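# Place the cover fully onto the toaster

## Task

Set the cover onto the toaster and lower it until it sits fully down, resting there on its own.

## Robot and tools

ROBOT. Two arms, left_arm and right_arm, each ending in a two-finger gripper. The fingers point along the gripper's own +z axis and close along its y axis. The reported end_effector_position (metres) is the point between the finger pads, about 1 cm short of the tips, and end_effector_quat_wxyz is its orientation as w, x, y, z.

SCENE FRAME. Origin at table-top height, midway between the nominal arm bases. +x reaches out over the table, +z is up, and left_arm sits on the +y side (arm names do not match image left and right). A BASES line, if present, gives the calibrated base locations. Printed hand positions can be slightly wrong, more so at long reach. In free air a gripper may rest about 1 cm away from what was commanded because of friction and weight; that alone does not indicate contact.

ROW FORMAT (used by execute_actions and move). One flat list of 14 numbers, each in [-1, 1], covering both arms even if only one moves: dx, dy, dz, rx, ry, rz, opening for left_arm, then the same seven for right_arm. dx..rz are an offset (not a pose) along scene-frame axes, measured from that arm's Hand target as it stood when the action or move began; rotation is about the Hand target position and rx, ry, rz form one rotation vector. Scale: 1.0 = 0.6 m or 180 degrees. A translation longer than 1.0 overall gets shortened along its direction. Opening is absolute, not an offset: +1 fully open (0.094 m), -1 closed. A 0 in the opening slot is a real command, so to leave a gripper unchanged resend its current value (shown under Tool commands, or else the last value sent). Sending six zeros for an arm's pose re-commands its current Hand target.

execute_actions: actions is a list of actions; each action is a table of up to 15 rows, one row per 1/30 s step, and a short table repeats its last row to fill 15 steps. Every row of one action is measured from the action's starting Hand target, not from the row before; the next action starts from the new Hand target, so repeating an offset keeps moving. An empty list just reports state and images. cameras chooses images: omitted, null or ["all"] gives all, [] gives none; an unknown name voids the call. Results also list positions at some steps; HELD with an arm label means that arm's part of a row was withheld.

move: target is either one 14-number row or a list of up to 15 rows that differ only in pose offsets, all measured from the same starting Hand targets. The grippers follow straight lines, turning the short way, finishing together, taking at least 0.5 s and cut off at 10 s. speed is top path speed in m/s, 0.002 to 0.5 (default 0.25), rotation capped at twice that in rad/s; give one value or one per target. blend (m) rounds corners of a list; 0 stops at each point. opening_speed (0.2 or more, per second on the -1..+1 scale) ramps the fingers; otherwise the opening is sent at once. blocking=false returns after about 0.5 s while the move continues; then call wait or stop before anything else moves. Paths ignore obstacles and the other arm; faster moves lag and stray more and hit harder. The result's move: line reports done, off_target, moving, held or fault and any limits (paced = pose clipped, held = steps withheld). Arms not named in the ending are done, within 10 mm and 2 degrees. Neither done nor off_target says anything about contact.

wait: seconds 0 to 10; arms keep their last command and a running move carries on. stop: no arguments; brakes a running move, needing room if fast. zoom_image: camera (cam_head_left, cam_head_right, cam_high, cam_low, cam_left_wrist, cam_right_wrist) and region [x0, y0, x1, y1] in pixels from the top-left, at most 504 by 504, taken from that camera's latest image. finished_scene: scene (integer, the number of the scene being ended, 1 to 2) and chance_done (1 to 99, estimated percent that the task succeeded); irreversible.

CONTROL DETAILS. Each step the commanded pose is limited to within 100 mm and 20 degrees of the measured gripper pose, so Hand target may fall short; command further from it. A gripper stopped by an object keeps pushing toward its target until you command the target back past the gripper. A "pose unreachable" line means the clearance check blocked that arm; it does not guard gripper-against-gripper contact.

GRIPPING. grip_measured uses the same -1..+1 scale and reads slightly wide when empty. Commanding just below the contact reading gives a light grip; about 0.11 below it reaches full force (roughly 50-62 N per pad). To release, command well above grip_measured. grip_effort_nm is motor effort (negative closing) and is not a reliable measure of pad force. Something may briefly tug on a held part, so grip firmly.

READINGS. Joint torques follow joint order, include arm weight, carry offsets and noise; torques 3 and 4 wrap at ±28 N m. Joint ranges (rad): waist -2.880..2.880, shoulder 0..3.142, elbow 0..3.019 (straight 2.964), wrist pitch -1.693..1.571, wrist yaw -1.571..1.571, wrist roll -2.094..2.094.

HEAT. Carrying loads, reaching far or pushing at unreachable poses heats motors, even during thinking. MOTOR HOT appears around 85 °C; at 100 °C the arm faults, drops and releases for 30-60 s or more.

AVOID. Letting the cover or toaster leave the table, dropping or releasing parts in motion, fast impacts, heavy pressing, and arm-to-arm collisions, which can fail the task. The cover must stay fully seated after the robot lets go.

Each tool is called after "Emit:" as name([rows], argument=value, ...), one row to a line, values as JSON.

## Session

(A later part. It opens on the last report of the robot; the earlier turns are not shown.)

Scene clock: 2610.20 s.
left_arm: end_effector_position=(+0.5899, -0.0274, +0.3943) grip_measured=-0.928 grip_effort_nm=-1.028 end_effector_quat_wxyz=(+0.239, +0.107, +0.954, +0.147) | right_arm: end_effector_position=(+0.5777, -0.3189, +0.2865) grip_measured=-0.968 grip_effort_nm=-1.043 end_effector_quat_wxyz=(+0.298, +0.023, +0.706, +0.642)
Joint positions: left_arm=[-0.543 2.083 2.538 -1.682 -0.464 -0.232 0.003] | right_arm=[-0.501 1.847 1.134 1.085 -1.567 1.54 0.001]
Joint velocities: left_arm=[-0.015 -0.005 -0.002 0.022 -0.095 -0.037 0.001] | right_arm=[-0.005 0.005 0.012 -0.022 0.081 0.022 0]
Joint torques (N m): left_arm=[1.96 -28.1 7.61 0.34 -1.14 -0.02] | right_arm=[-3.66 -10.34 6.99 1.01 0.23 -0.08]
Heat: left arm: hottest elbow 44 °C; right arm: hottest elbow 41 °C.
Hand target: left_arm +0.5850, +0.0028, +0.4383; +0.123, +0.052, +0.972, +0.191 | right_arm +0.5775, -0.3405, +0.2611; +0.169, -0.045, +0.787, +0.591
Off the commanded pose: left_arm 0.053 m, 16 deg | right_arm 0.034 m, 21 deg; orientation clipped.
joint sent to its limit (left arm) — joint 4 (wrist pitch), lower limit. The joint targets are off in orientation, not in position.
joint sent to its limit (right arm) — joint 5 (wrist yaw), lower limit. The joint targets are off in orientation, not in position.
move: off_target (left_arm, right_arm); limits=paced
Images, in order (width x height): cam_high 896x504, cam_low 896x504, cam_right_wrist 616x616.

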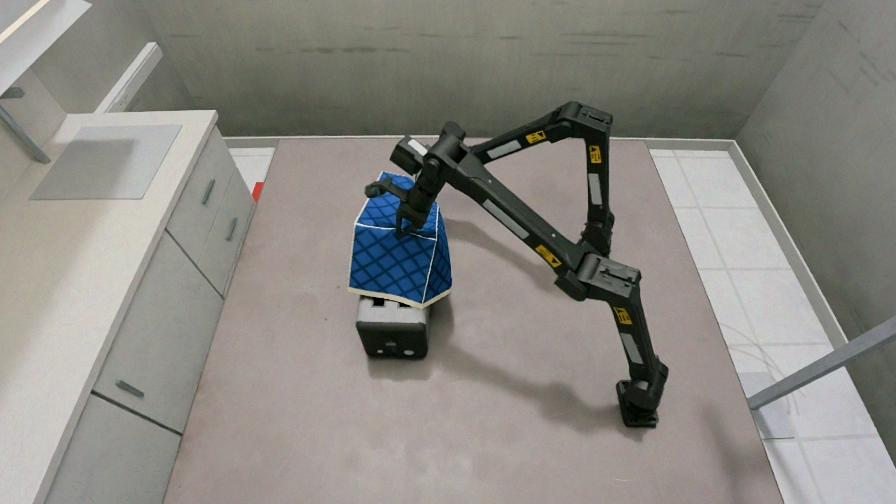

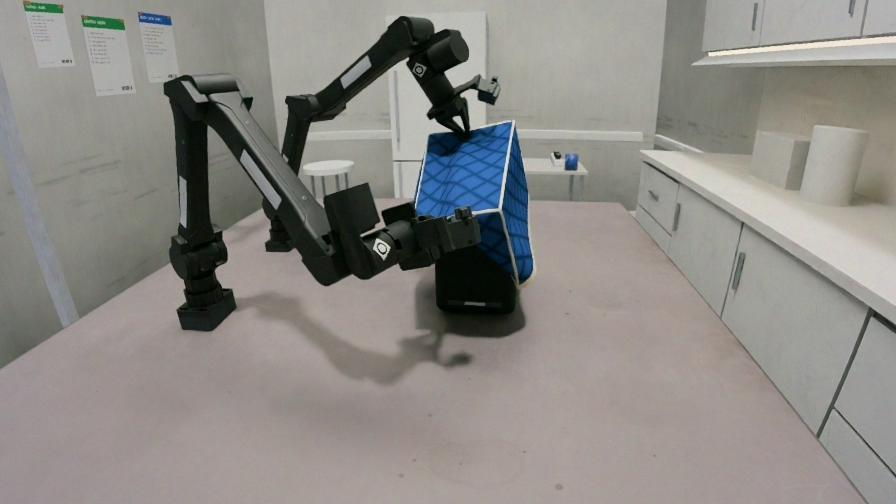

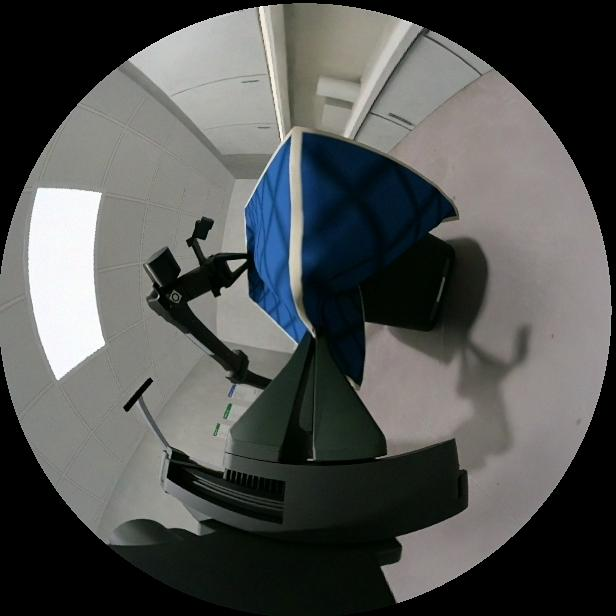

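Emit:
move([
  [0.0,0.1,0.04,0,0,0,-0.98,0.0,0.14,0.04,0,0,0,-0.98],
  [0.03,0.25,0.04,0,0,0,-0.98,0.03,0.27,0.08,0,0,0,-0.98],
], speed=0.12, cameras=["cam_low","cam_high","cam_right_wrist","cam_head_left"])

Emit:
zoom_image(camera="cam_low", region=[330, 60, 600, 330])

Emit:
zoom_image(camera="cam_high", region=[300, 150, 520, 400])

Scene clock: 2622.73 s.
left_arm: end_effector_position=(+0.6121, +0.1116, +0.4175) grip_measured=-0.928 grip_effort_nm=-1.028 end_effector_quat_wxyz=(+0.211, +0.098, +0.957, +0.171) | right_arm: end_effector_position=(+0.5893, -0.1719, +0.2963) grip_measured=-0.968 grip_effort_nm=-1.018 end_effector_quat_wxyz=(+0.184, -0.036, +0.705, +0.683)
Joint positions: left_arm=[-0.333 2.002 2.474 -1.682 -0.424 -0.045 0.003] | right_arm=[-0.242 1.833 1.159 0.981 -1.563 1.564 0.001]
Joint velocities: left_arm=[-0.005 -0.005 0.002 -0.002 -0.037 -0.037 -0.001] | right_arm=[0.005 0.005 0.007 -0.002 -0.022 0.022 0.001]
Joint torques (N m): left_arm=[3.14 -27.28 8.36 0.17 -1.04 0.15] | right_arm=[-1.67 -13.8 10.74 0.53 0.01 0.08]
Heat: left arm: hottest elbow 43 °C; right arm: hottest elbow 40 °C.
Hand target: left_arm +0.6035, +0.1519, +0.4649; +0.125, +0.052, +0.972, +0.191 | right_arm +0.5955, -0.1788, +0.3107; +0.170, -0.045, +0.785, +0.594
Off the commanded pose: left_arm 0.062 m, 12 deg | right_arm 0.016 m, 14 deg.
joint sent to its limit (left arm) — joint 4 (wrist pitch), lower limit. The joint targets are off in orientation, not in position.
joint sent to its limit (right arm) — joint 5 (wrist yaw), lower limit. The joint targets are off in orientation, not in position.
move: off_target (left_arm, right_arm)
Images, in order (width x height): cam_head_left 896x504, cam_high 896x504, cam_low 896x504, cam_right_wrist 616x616.

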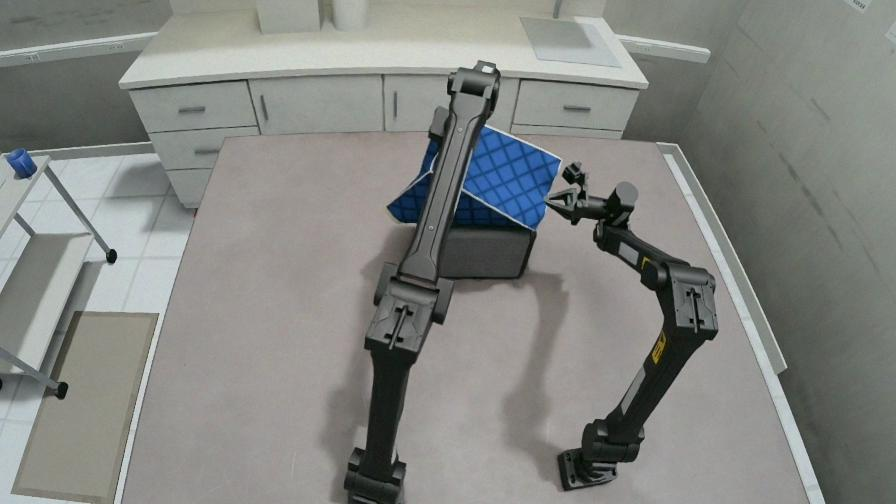

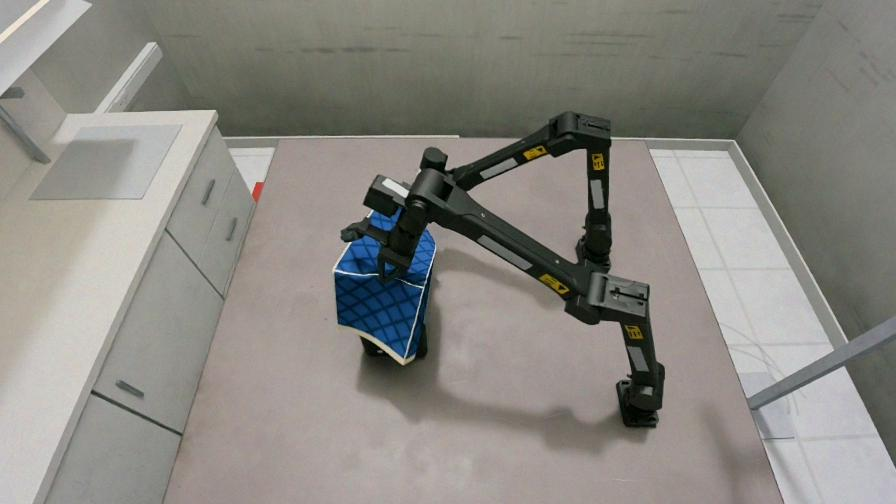

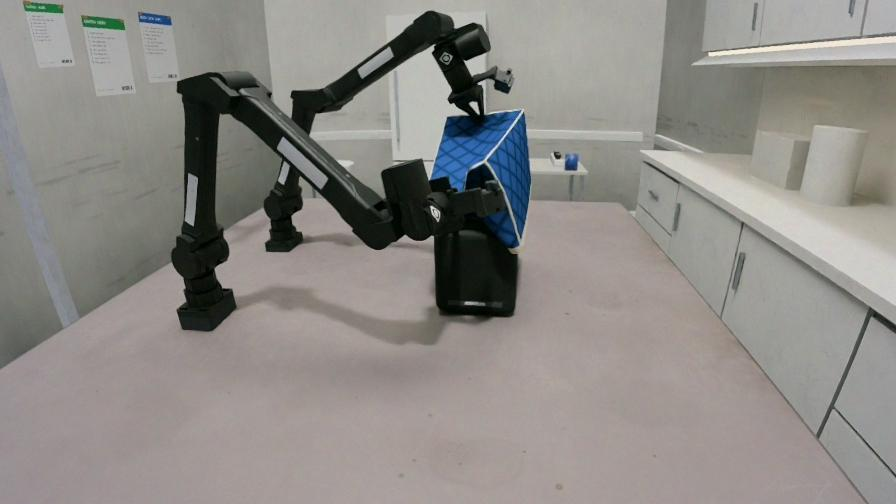

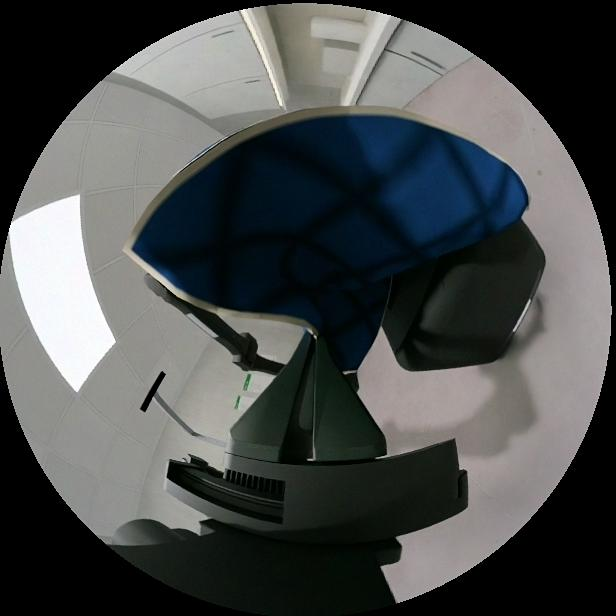

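Scaled by 1.867.

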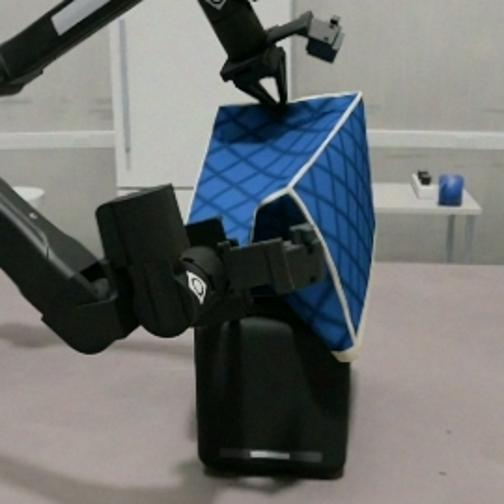

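Scaled by 2.016.

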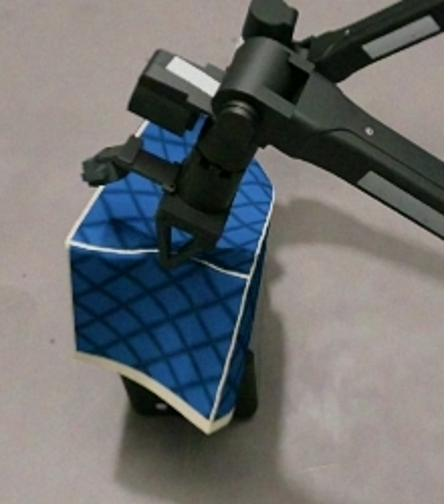

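Emit:
move([
  [0.0,-0.05,0.1,0,0,0,-0.98,0.0,-0.05,0.22,0,0,-0.12,-0.98],
], speed=0.15, cameras=[])

Emit:
move(target=[0,0,0,0,0,0,-0.98,0,0,0.0,-0.11,0,0,-0.98], speed=0.12, cameras=[])

Emit:
move(target=[0,0,0,0,0,0,-0.98,0,0,0,-0.11,0,0,-0.98], speed=0.12, cameras=["cam_low","cam_high","cam_right_wrist"])

Scene clock: 2641.93 s.
left_arm: end_effector_position=(+0.6057, +0.1090, +0.4989) grip_measured=-0.928 grip_effort_nm=-1.028 end_effector_quat_wxyz=(+0.294, +0.095, +0.935, +0.172) | right_arm: end_effector_position=(+0.5811, -0.1854, +0.4247) grip_measured=-0.968 grip_effort_nm=-1.033 end_effector_quat_wxyz=(+0.250, +0.100, +0.782, +0.562)
Joint positions: left_arm=[-0.349 1.984 2.634 -1.682 -0.463 -0.011 0.003] | right_arm=[-0.243 1.481 1.387 -0.551 -1.154 0.677 0.001]
Joint velocities: left_arm=[-0.015 -0.015 -0.012 -0.012 -0.007 0.066 0] | right_arm=[-0.005 0.005 0.002 -0.007 0.022 -0.022 0]
Joint torques (N m): left_arm=[0.73 -21.36 10.03 0.55 -0.98 0.16] | right_arm=[-3.84 -9.41 15.91 0.96 0.13 -0.08]
Heat: left arm: hottest elbow 43 °C; right arm: hottest elbow 39 °C.
Hand target: left_arm +0.6039, +0.1208, +0.5243; +0.130, +0.055, +0.972, +0.190 | right_arm +0.5987, -0.2096, +0.4434; +0.279, +0.103, +0.780, +0.551
Off the commanded pose: left_arm 0.029 m, 21 deg; orientation clipped | right_arm 0.033 m, 3 deg.
joint sent to its limit (left arm) — joint 4 (wrist pitch), lower limit. The joint targets are off in orientation, not in position.
move: off_target (left_arm, right_arm); limits=paced
No camera images: "cameras" was empty.

Scene clock: 2644.17 s.
left_arm: end_effector_position=(+0.6044, +0.1038, +0.4989) grip_measured=-0.928 grip_effort_nm=-1.009 end_effector_quat_wxyz=(+0.295, +0.099, +0.935, +0.171) | right_arm: end_effector_position=(+0.5818, -0.1954, +0.4347) grip_measured=-0.968 grip_effort_nm=-1.033 end_effector_quat_wxyz=(+0.277, +0.053, +0.861, +0.423)
Joint positions: left_arm=[-0.357 1.984 2.634 -1.682 -0.463 -0.011 0.003] | right_arm=[-0.219 1.502 1.583 -0.983 -0.898 0.273 0.001]
Joint velocities: left_arm=[-0.005 -0.005 0.007 -0.012 0.022 0.037 -0.001] | right_arm=[-0.005 -0.005 0.007 0.007 0.037 0.037 0]
Joint torques (N m): left_arm=[1.79 -21.3 9.94 0.42 -0.93 0.12] | right_arm=[-2.37 -8.7 15.39 0.81 0.4 -0.11]
Heat: left arm: hottest elbow 43 °C; right arm: hottest elbow 40 °C.
Hand target: left_arm +0.6039, +0.1209, +0.5243; +0.132, +0.055, +0.971, +0.190 | right_arm +0.5994, -0.2099, +0.4434; +0.292, +0.054, +0.863, +0.409
Off the commanded pose: left_arm 0.031 m, 20 deg; orientation clipped | right_arm 0.024 m, 2 deg.
joint sent to its limit (left arm) — joint 4 (wrist pitch), lower limit. The joint targets are off in orientation, not in position.
move: off_target (left_arm, right_arm); limits=paced
No camera images: "cameras" was empty.

Scene clock: 2646.27 s.
left_arm: end_effector_position=(+0.6042, +0.1026, +0.4987) grip_measured=-0.928 grip_effort_nm=-1.028 end_effector_quat_wxyz=(+0.295, +0.100, +0.935, +0.169) | right_arm: end_effector_position=(+0.5835, -0.1940, +0.4373) grip_measured=-0.968 grip_effort_nm=-1.038 end_effector_quat_wxyz=(+0.287, +0.001, +0.918, +0.274)
Joint positions: left_arm=[-0.358 1.984 2.634 -1.682 -0.46 -0.011 0.003] | right_arm=[-0.147 1.516 1.702 -1.157 -0.591 0.079 0.001]
Joint velocities: left_arm=[-0.015 -0.005 -0.012 -0.002 -0.037 0.037 -0.001] | right_arm=[0.005 0.015 -0.022 0.002 -0.022 0.037 0]
Joint torques (N m): left_arm=[1.61 -21.36 9.89 0.55 -1.02 0.12] | right_arm=[-2.43 -8.82 14.98 0.76 0.75 -0.13]
Heat: left arm: hottest elbow 43 °C; right arm: hottest elbow 40 °C.
Hand target: left_arm +0.6038, +0.1207, +0.5243; +0.132, +0.055, +0.971, +0.190 | right_arm +0.5999, -0.2100, +0.4436; +0.298, +0.003, +0.920, +0.255
Off the commanded pose: left_arm 0.031 m, 20 deg; orientation clipped | right_arm 0.023 m, 3 deg.
joint sent to its limit (left arm) — joint 4 (wrist pitch), lower limit. The joint targets are off in orientation, not in position.
move: off_target (left_arm, right_arm); limits=paced
Images, in order (width x height): cam_high 896x504, cam_low 896x504, cam_right_wrist 616x616.

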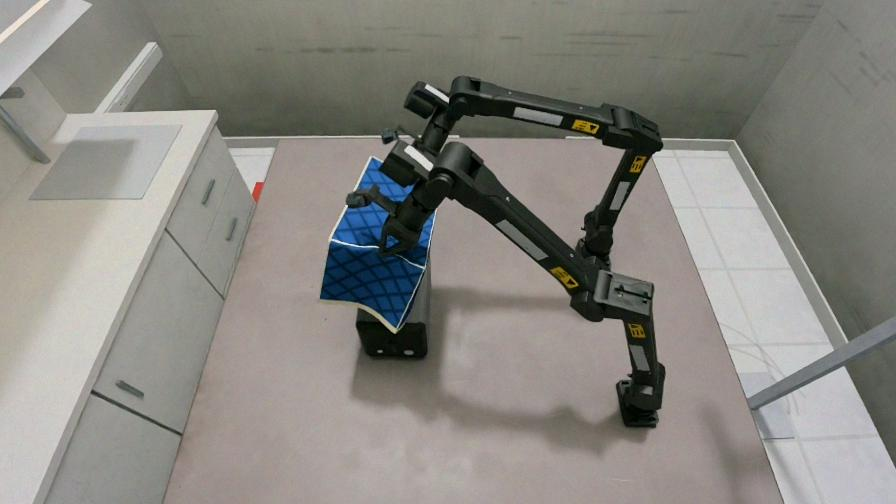

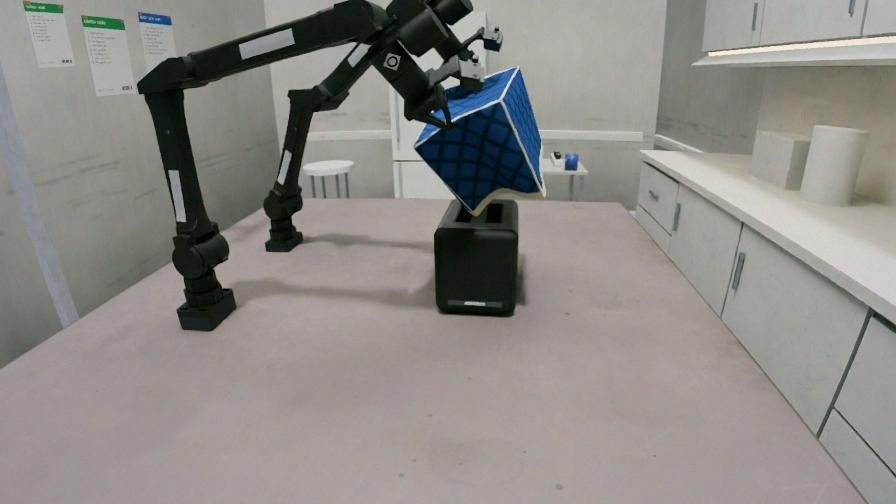

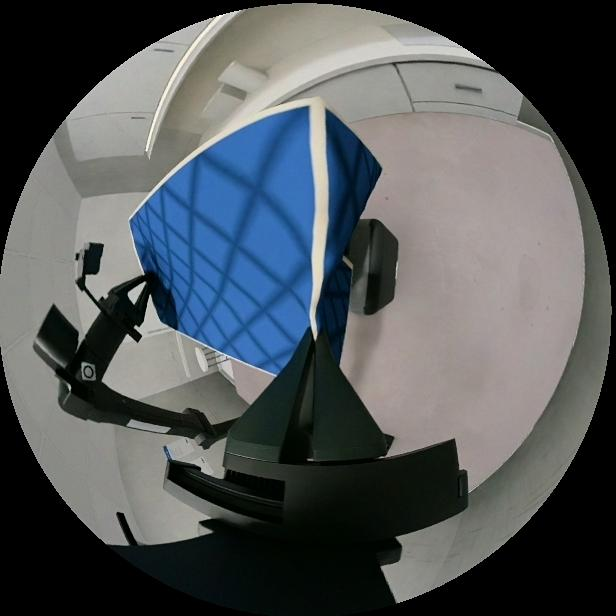

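Emit:
move(target=[0,0,0.03,0,0,0,-0.98,0,-0.05,0.06,-0.11,0.01,0,-0.98], speed=0.12, cameras=[])

Emit:
move(target=[0,0,0,0,0,0,-0.98,0,0,0,-0.07,0.01,0,-0.98], speed=0.12, cameras=["cam_low","cam_high","cam_right_wrist"])

Scene clock: 2656.00 s.
left_arm: end_effector_position=(+0.6002, +0.0900, +0.5165) grip_measured=-0.928 grip_effort_nm=-1.023 end_effector_quat_wxyz=(+0.315, +0.109, +0.930, +0.156) | right_arm: end_effector_position=(+0.5865, -0.2130, +0.4763) grip_measured=-0.968 grip_effort_nm=-1.033 end_effector_quat_wxyz=(+0.275, -0.054, +0.952, +0.121)
Joint positions: left_arm=[-0.375 1.987 2.683 -1.682 -0.446 -0.001 0.003] | right_arm=[-0.101 1.587 1.959 -1.402 -0.297 -0.094 0.002]
Joint velocities: left_arm=[0.005 0.015 0.007 -0.002 0.007 0.051 0.001] | right_arm=[-0.005 0.005 0.002 -0.007 0.037 0.007 0]
Joint torques (N m): left_arm=[2.84 -20.95 10.19 0.65 -1.37 0.22] | right_arm=[-3.55 -9.58 14.26 0.55 1.42 -0.13]
Heat: left arm: hottest elbow 44 °C; right arm: hottest elbow 42 °C.
Hand target: left_arm +0.6039, +0.1204, +0.5425; +0.156, +0.062, +0.968, +0.186 | right_arm +0.6007, -0.2401, +0.4795; +0.280, -0.044, +0.954, +0.093
Off the commanded pose: left_arm 0.040 m, 23 deg; orientation clipped | right_arm 0.030 m, 3 deg.
joint sent to its limit (left arm) — joint 4 (wrist pitch), lower limit. The joint targets are off in orientation, not in position.
move: off_target (left_arm, right_arm); limits=paced
No camera images: "cameras" was empty.

Scene clock: 2657.77 s.
left_arm: end_effector_position=(+0.6001, +0.0880, +0.5159) grip_measured=-0.928 grip_effort_nm=-1.028 end_effector_quat_wxyz=(+0.315, +0.110, +0.930, +0.155) | right_arm: end_effector_position=(+0.5877, -0.2118, +0.4770) grip_measured=-0.968 grip_effort_nm=-1.033 end_effector_quat_wxyz=(+0.260, -0.087, +0.962, +0.018)
Joint positions: left_arm=[-0.377 1.988 2.683 -1.682 -0.443 -0.001 0.003] | right_arm=[-0.034 1.609 2.012 -1.453 -0.078 -0.156 0.002]
Joint velocities: left_arm=[-0.005 -0.015 -0.002 0.012 0.051 0.022 -0.001] | right_arm=[-0.005 -0.024 -0.002 -0.007 0.007 0.022 0]
Joint torques (N m): left_arm=[2.9 -21.01 10.18 0.54 -1.41 0.21] | right_arm=[-3.9 -9.47 13.82 0.5 1.65 -0.08]
Heat: left arm: hottest elbow 44 °C; right arm: hottest elbow 42 °C.
Hand target: left_arm +0.6038, +0.1204, +0.5426; +0.156, +0.062, +0.968, +0.186 | right_arm +0.6007, -0.2403, +0.4797; +0.259, -0.073, +0.963, -0.010
Off the commanded pose: left_arm 0.042 m, 20 deg | right_arm 0.031 m, 4 deg.
joint sent to its limit (left arm) — joint 4 (wrist pitch), lower limit. The joint targets are off in orientation, not in position.
move: off_target (left_arm, right_arm); limits=paced
Images, in order (width x height): cam_high 896x504, cam_low 896x504, cam_right_wrist 616x616.

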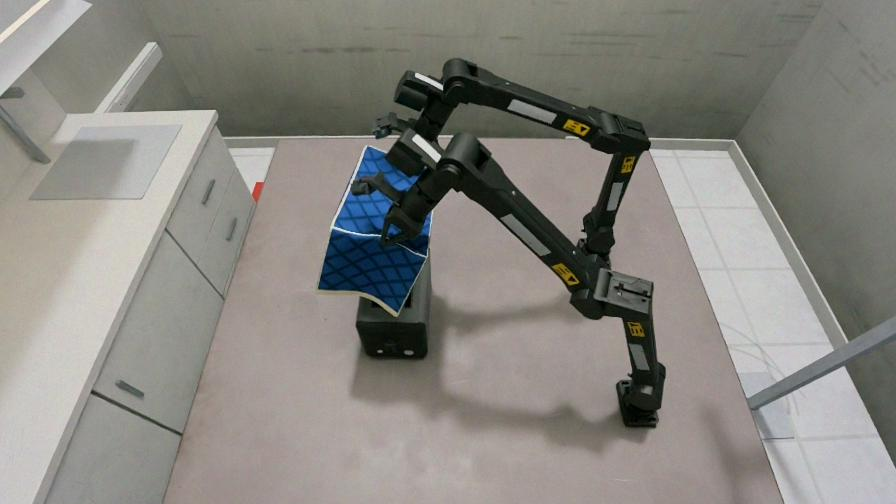

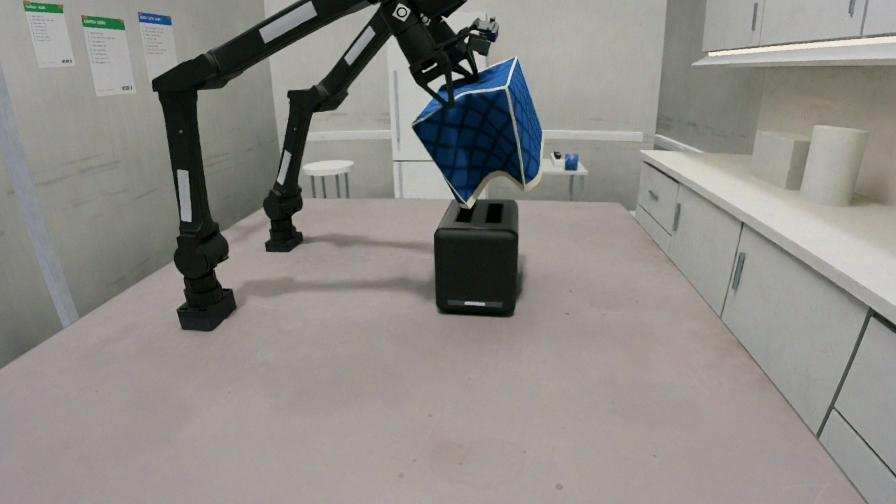

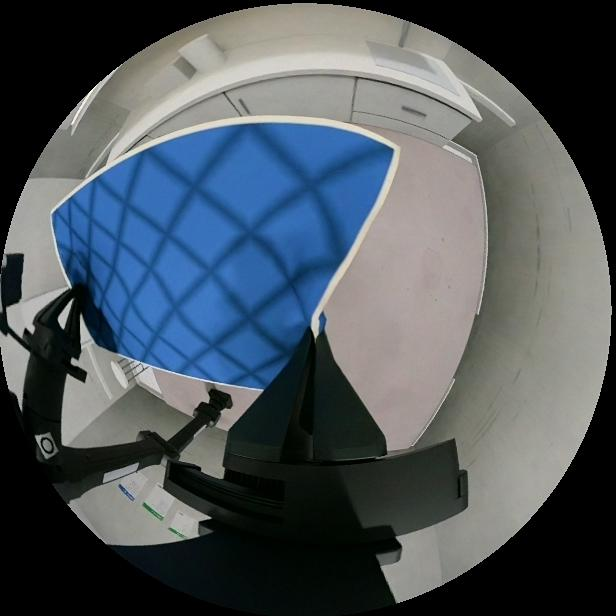

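Emit:
move([
  [-0.065,0.04,-0.06,0,0,0,-0.98,-0.065,0.06,-0.02,0,0,0,-0.98],
  [-0.065,0.04,-0.155,0,0,0,-0.98,-0.065,0.06,-0.07,0,0,0,-0.98],
], speed=0.12)

Emit:
zoom_image(camera="cam_low", region=[330, 60, 600, 330])

Emit:
zoom_image(camera="cam_high", region=[300, 150, 520, 400])

Scene clock: 2669.47 s.
left_arm: end_effector_position=(+0.5673, +0.1078, +0.4236) grip_measured=-0.928 grip_effort_nm=-1.018 end_effector_quat_wxyz=(+0.196, +0.099, +0.960, +0.171) | right_arm: end_effector_position=(+0.5661, -0.1910, +0.4296) grip_measured=-0.968 grip_effort_nm=-1.028 end_effector_quat_wxyz=(+0.248, -0.090, +0.965, +0.005)
Joint positions: left_arm=[-0.363 1.878 2.306 -1.682 -0.429 -0.083 0.003] | right_arm=[0.019 1.52 1.785 -1.335 -0.027 -0.123 0.002]
Joint velocities: left_arm=[0.005 -0.005 -0.012 -0.012 -0.081 -0.022 -0.001] | right_arm=[0.005 -0.005 -0.012 0.002 0.022 -0.007 0.001]
Joint torques (N m): left_arm=[3.6 -23.41 7.36 0.2 -0.85 0.02] | right_arm=[-2.08 -12.63 8.73 1.26 1.07 0.27]
Heat: left arm: hottest elbow 43 °C; right arm: hottest elbow 42 °C.
Hand target: left_arm +0.5641, +0.1462, +0.4493; +0.156, +0.060, +0.968, +0.186 | right_arm +0.5611, -0.2043, +0.4384; +0.259, -0.073, +0.963, -0.009
Off the commanded pose: left_arm 0.045 m, 7 deg | right_arm 0.016 m, 3 deg.
joint sent to its limit (left arm) — joint 4 (wrist pitch), lower limit. The joint targets are off in orientation, not in position.
move: off_target (left_arm, right_arm)

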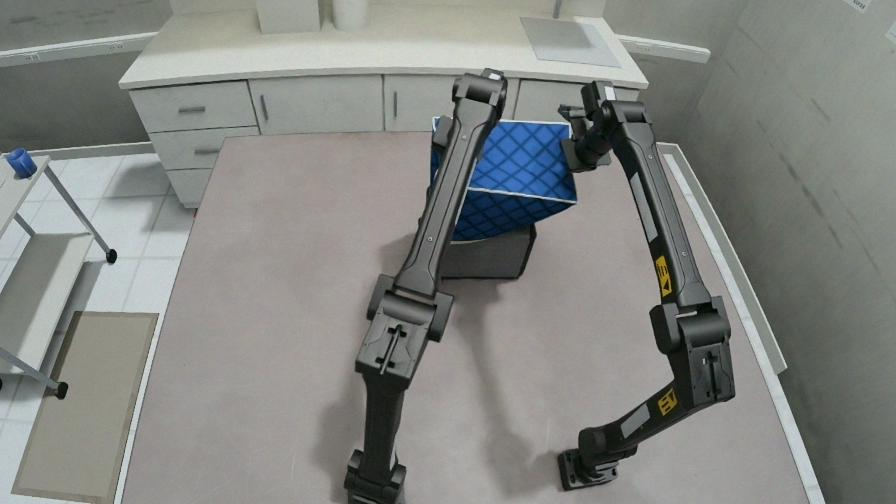

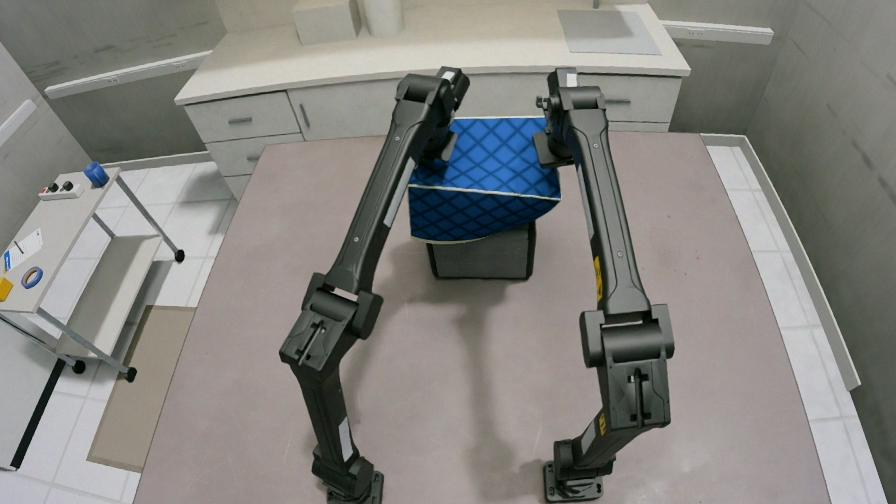

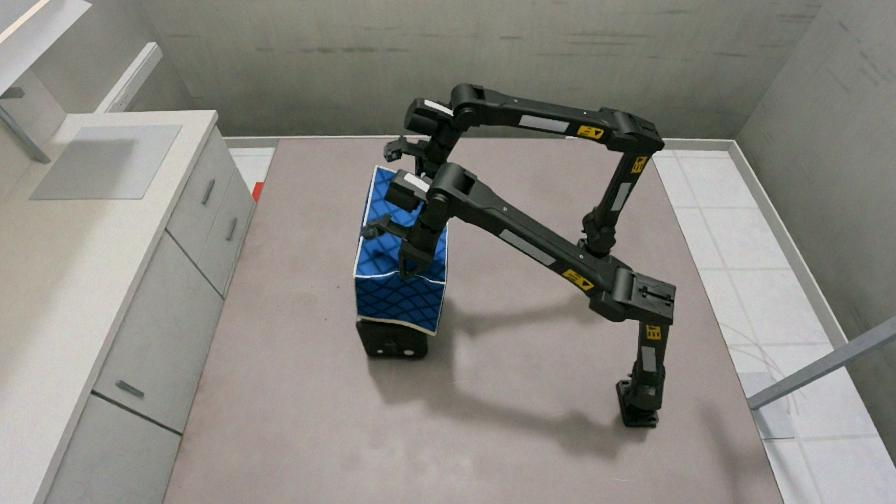

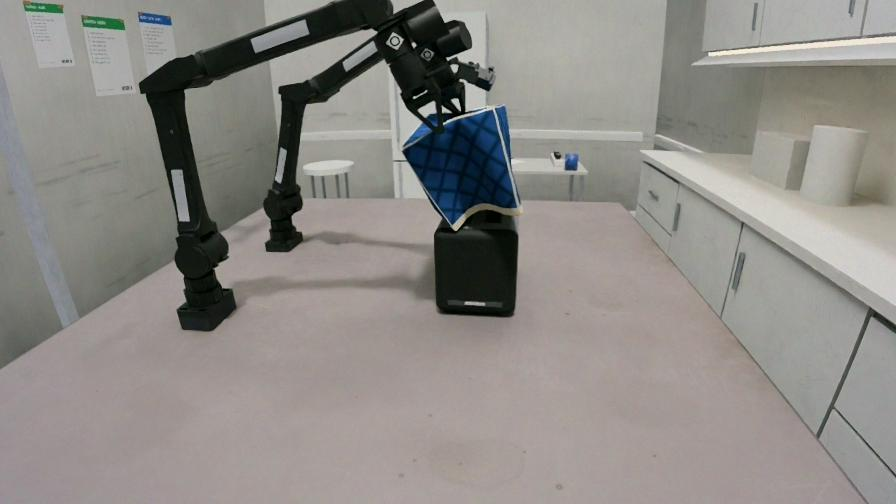

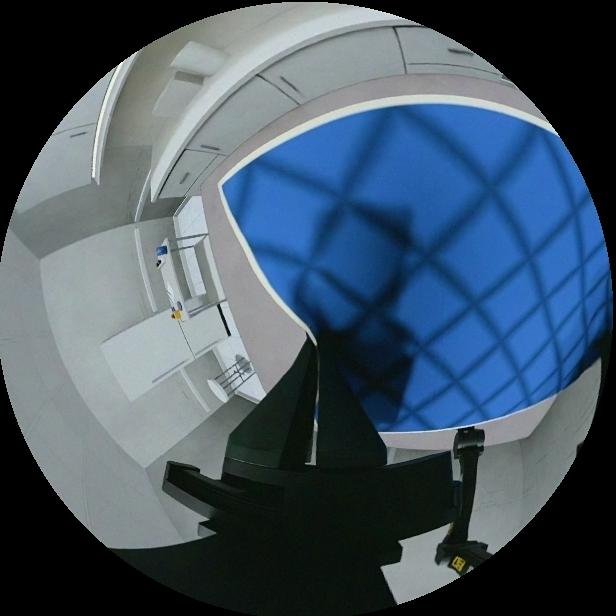

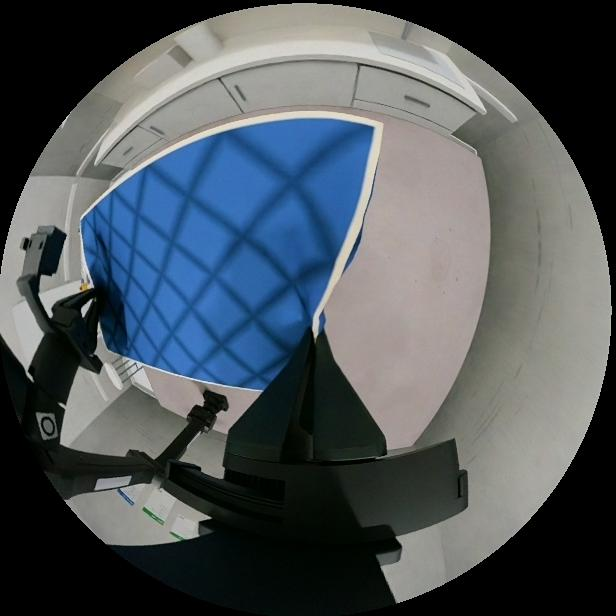

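Scaled by 1.867.

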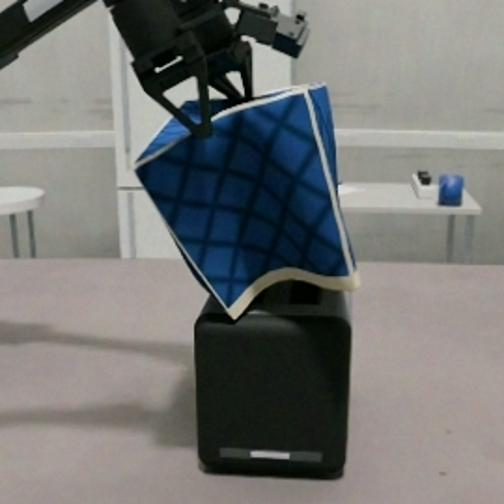

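Scaled by 2.016.

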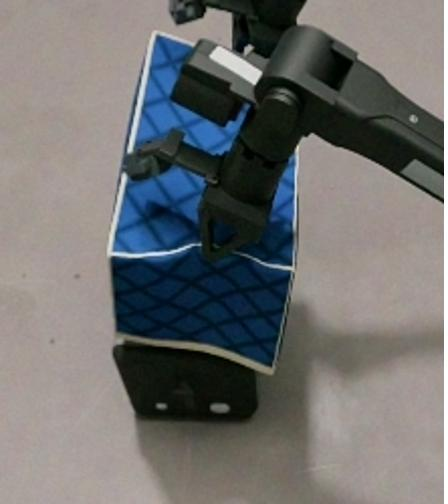

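Emit:
move([
  [-0.02,0.0,0.0,0,0,0,-0.98,-0.02,-0.01,0.0,0,0.08,0,-0.98],
  [-0.02,0.0,-0.05,0,0,0,-0.98,-0.02,-0.01,-0.09,0,0.08,0,-0.98],
], speed=0.12, cameras=["cam_low","cam_high"])

Emit:
zoom_image(camera="cam_low", region=[330, 60, 600, 330])

Emit:
zoom_image(camera="cam_high", region=[300, 150, 520, 400])

Scene clock: 2679.27 s.
left_arm: end_effector_position=(+0.5528, +0.1113, +0.3968) grip_measured=-0.928 grip_effort_nm=-1.028 end_effector_quat_wxyz=(+0.163, +0.091, +0.967, +0.172) | right_arm: end_effector_position=(+0.5510, -0.1885, +0.3864) grip_measured=-0.968 grip_effort_nm=-1.028 end_effector_quat_wxyz=(+0.137, -0.092, +0.986, +0.015)
Joint positions: left_arm=[-0.363 1.851 2.204 -1.682 -0.417 -0.12 0.003] | right_arm=[0.021 1.605 1.824 -1.515 -0.04 -0.122 0.002]
Joint velocities: left_arm=[-0.005 -0.005 -0.022 -0.012 -0.007 -0.007 0] | right_arm=[-0.015 -0.015 0.022 -0.002 -0.037 -0.022 -0.001]
Joint torques (N m): left_arm=[3.78 -22.59 7.45 0.17 -1.16 0.02] | right_arm=[-3.37 -12.75 7.72 0.77 1.14 0.15]
Heat: left arm: hottest elbow 43 °C; right arm: hottest elbow 41 °C.
Hand target: left_arm +0.5519, +0.1468, +0.4192; +0.156, +0.059, +0.968, +0.187 | right_arm +0.5486, -0.2104, +0.3837; +0.137, -0.073, +0.988, -0.001
Off the commanded pose: left_arm 0.042 m, 4 deg | right_arm 0.022 m, 3 deg.
joint sent to its limit (left arm) — joint 4 (wrist pitch), lower limit. The joint targets still meet the commanded pose.
move: off_target (left_arm, right_arm)
Images, in order (width x height): cam_high 896x504, cam_low 896x504.

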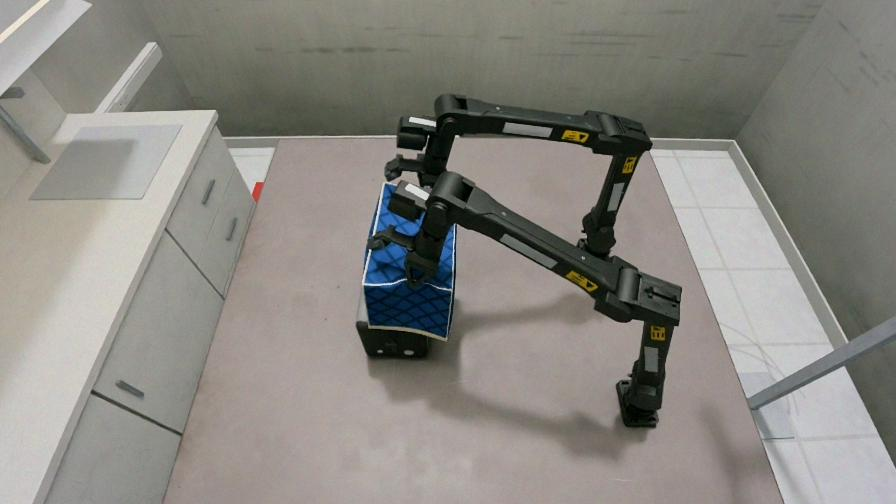

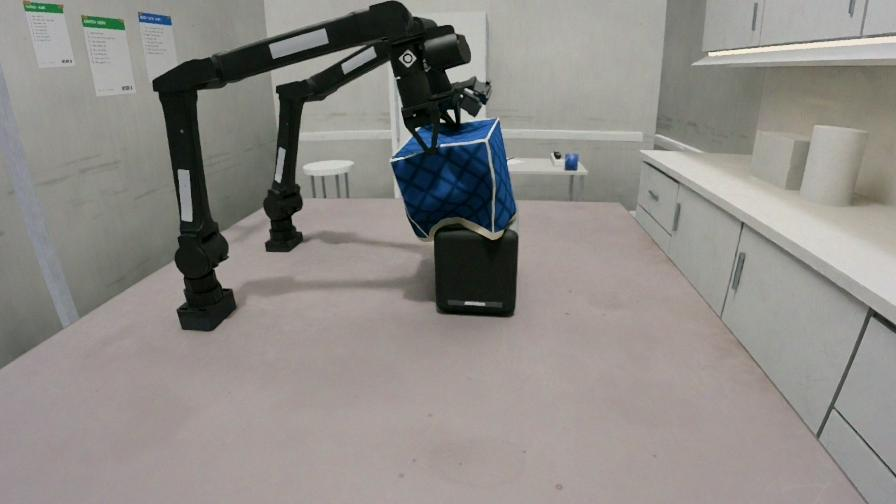

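Scaled by 1.867.

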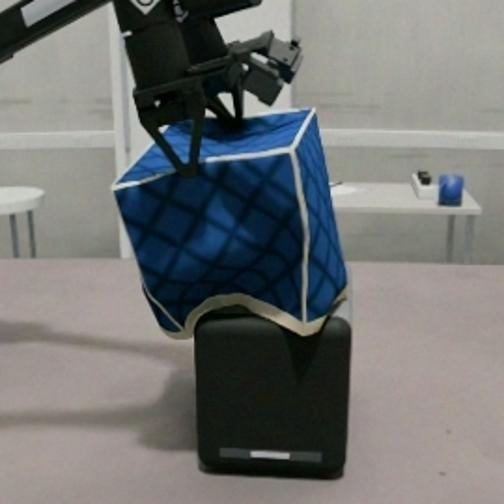

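Scaled by 2.016.

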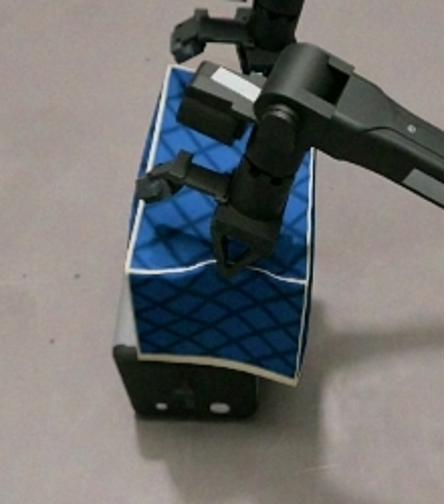

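Emit:
move(target=[0.04,0.03,0,0,0,0,-0.98,0.04,0.03,-0.04,0,0,0,-0.98], speed=0.08, cameras=["cam_head_left","cam_high","cam_low"])

Emit:
zoom_image(camera="cam_low", region=[330, 60, 600, 330])

Emit:
zoom_image(camera="cam_high", region=[300, 150, 520, 400])

Scene clock: 2699.23 s.
left_arm: end_effector_position=(+0.5609, +0.1247, +0.4012) grip_measured=-0.928 grip_effort_nm=-1.028 end_effector_quat_wxyz=(+0.166, +0.089, +0.967, +0.170) | right_arm: end_effector_position=(+0.5606, -0.1750, +0.3885) grip_measured=-0.968 grip_effort_nm=-1.033 end_effector_quat_wxyz=(+0.159, -0.093, +0.983, +0.016)
Joint positions: left_arm=[-0.336 1.861 2.23 -1.682 -0.409 -0.094 0.003] | right_arm=[0.046 1.606 1.822 -1.469 -0.034 -0.1 0.002]
Joint velocities: left_arm=[0.015 0.005 0.012 0.012 -0.022 -0.051 0] | right_arm=[0.005 -0.015 -0.002 -0.007 0.051 0.007 -0.002]
Joint torques (N m): left_arm=[4.48 -19.25 10.71 0.18 -1.16 0.23] | right_arm=[-2.67 -9.23 7.9 1.13 1.22 0.24]
Heat: left arm: hottest elbow 43 °C; right arm: hottest elbow 40 °C.
Hand target: left_arm +0.5762, +0.1646, +0.4196; +0.156, +0.059, +0.968, +0.187 | right_arm +0.5722, -0.1923, +0.3592; +0.136, -0.073, +0.988, +0.000
Off the commanded pose: left_arm 0.047 m, 4 deg | right_arm 0.036 m, 4 deg.
joint sent to its limit (left arm) — joint 4 (wrist pitch), lower limit. The joint targets are off in orientation, not in position.
move: off_target (left_arm, right_arm)
Images, in order (width x height): cam_head_left 896x504, cam_high 896x504, cam_low 896x504.

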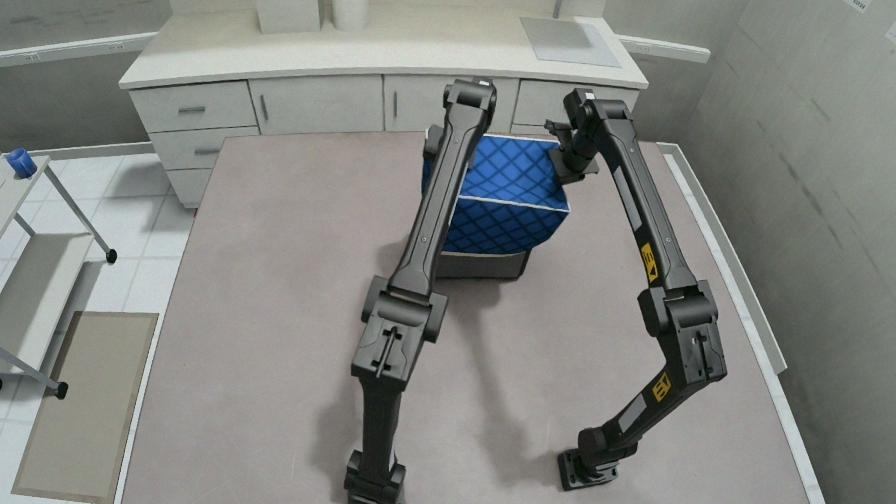

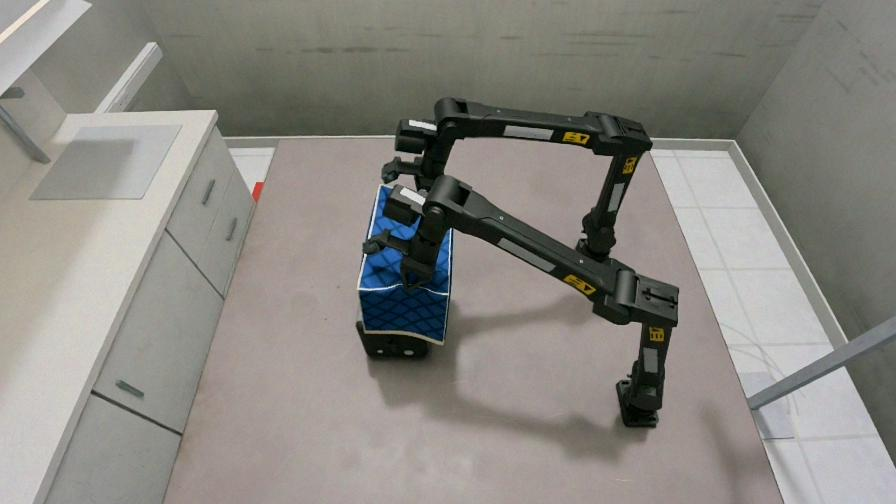

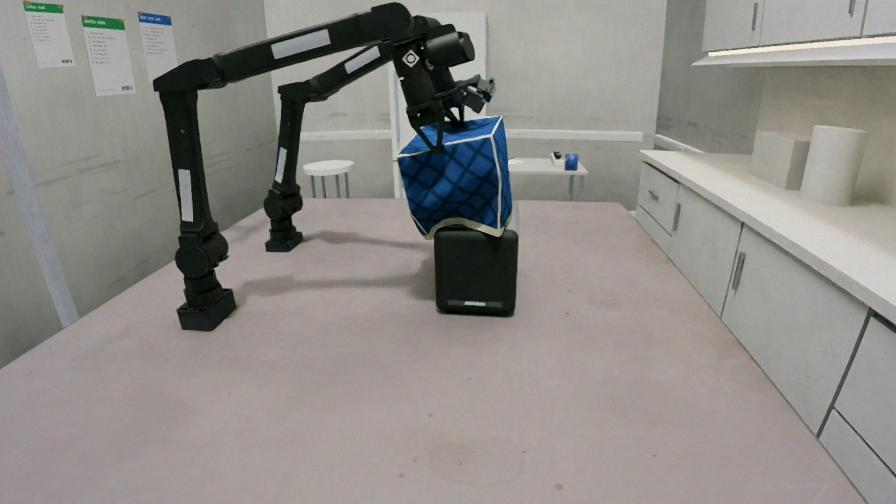

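Scaled by 1.867.

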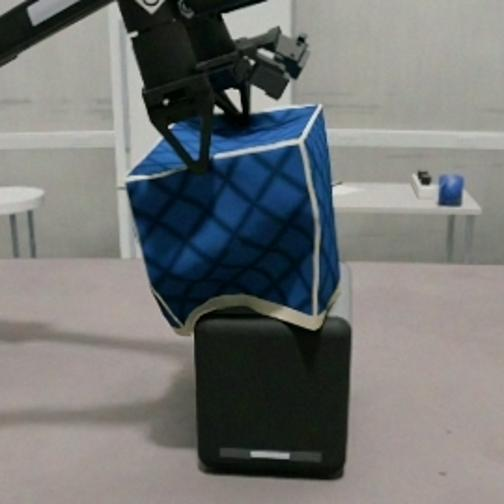

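Scaled by 2.016.

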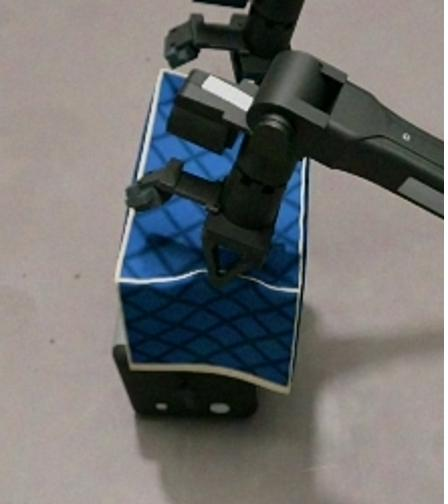

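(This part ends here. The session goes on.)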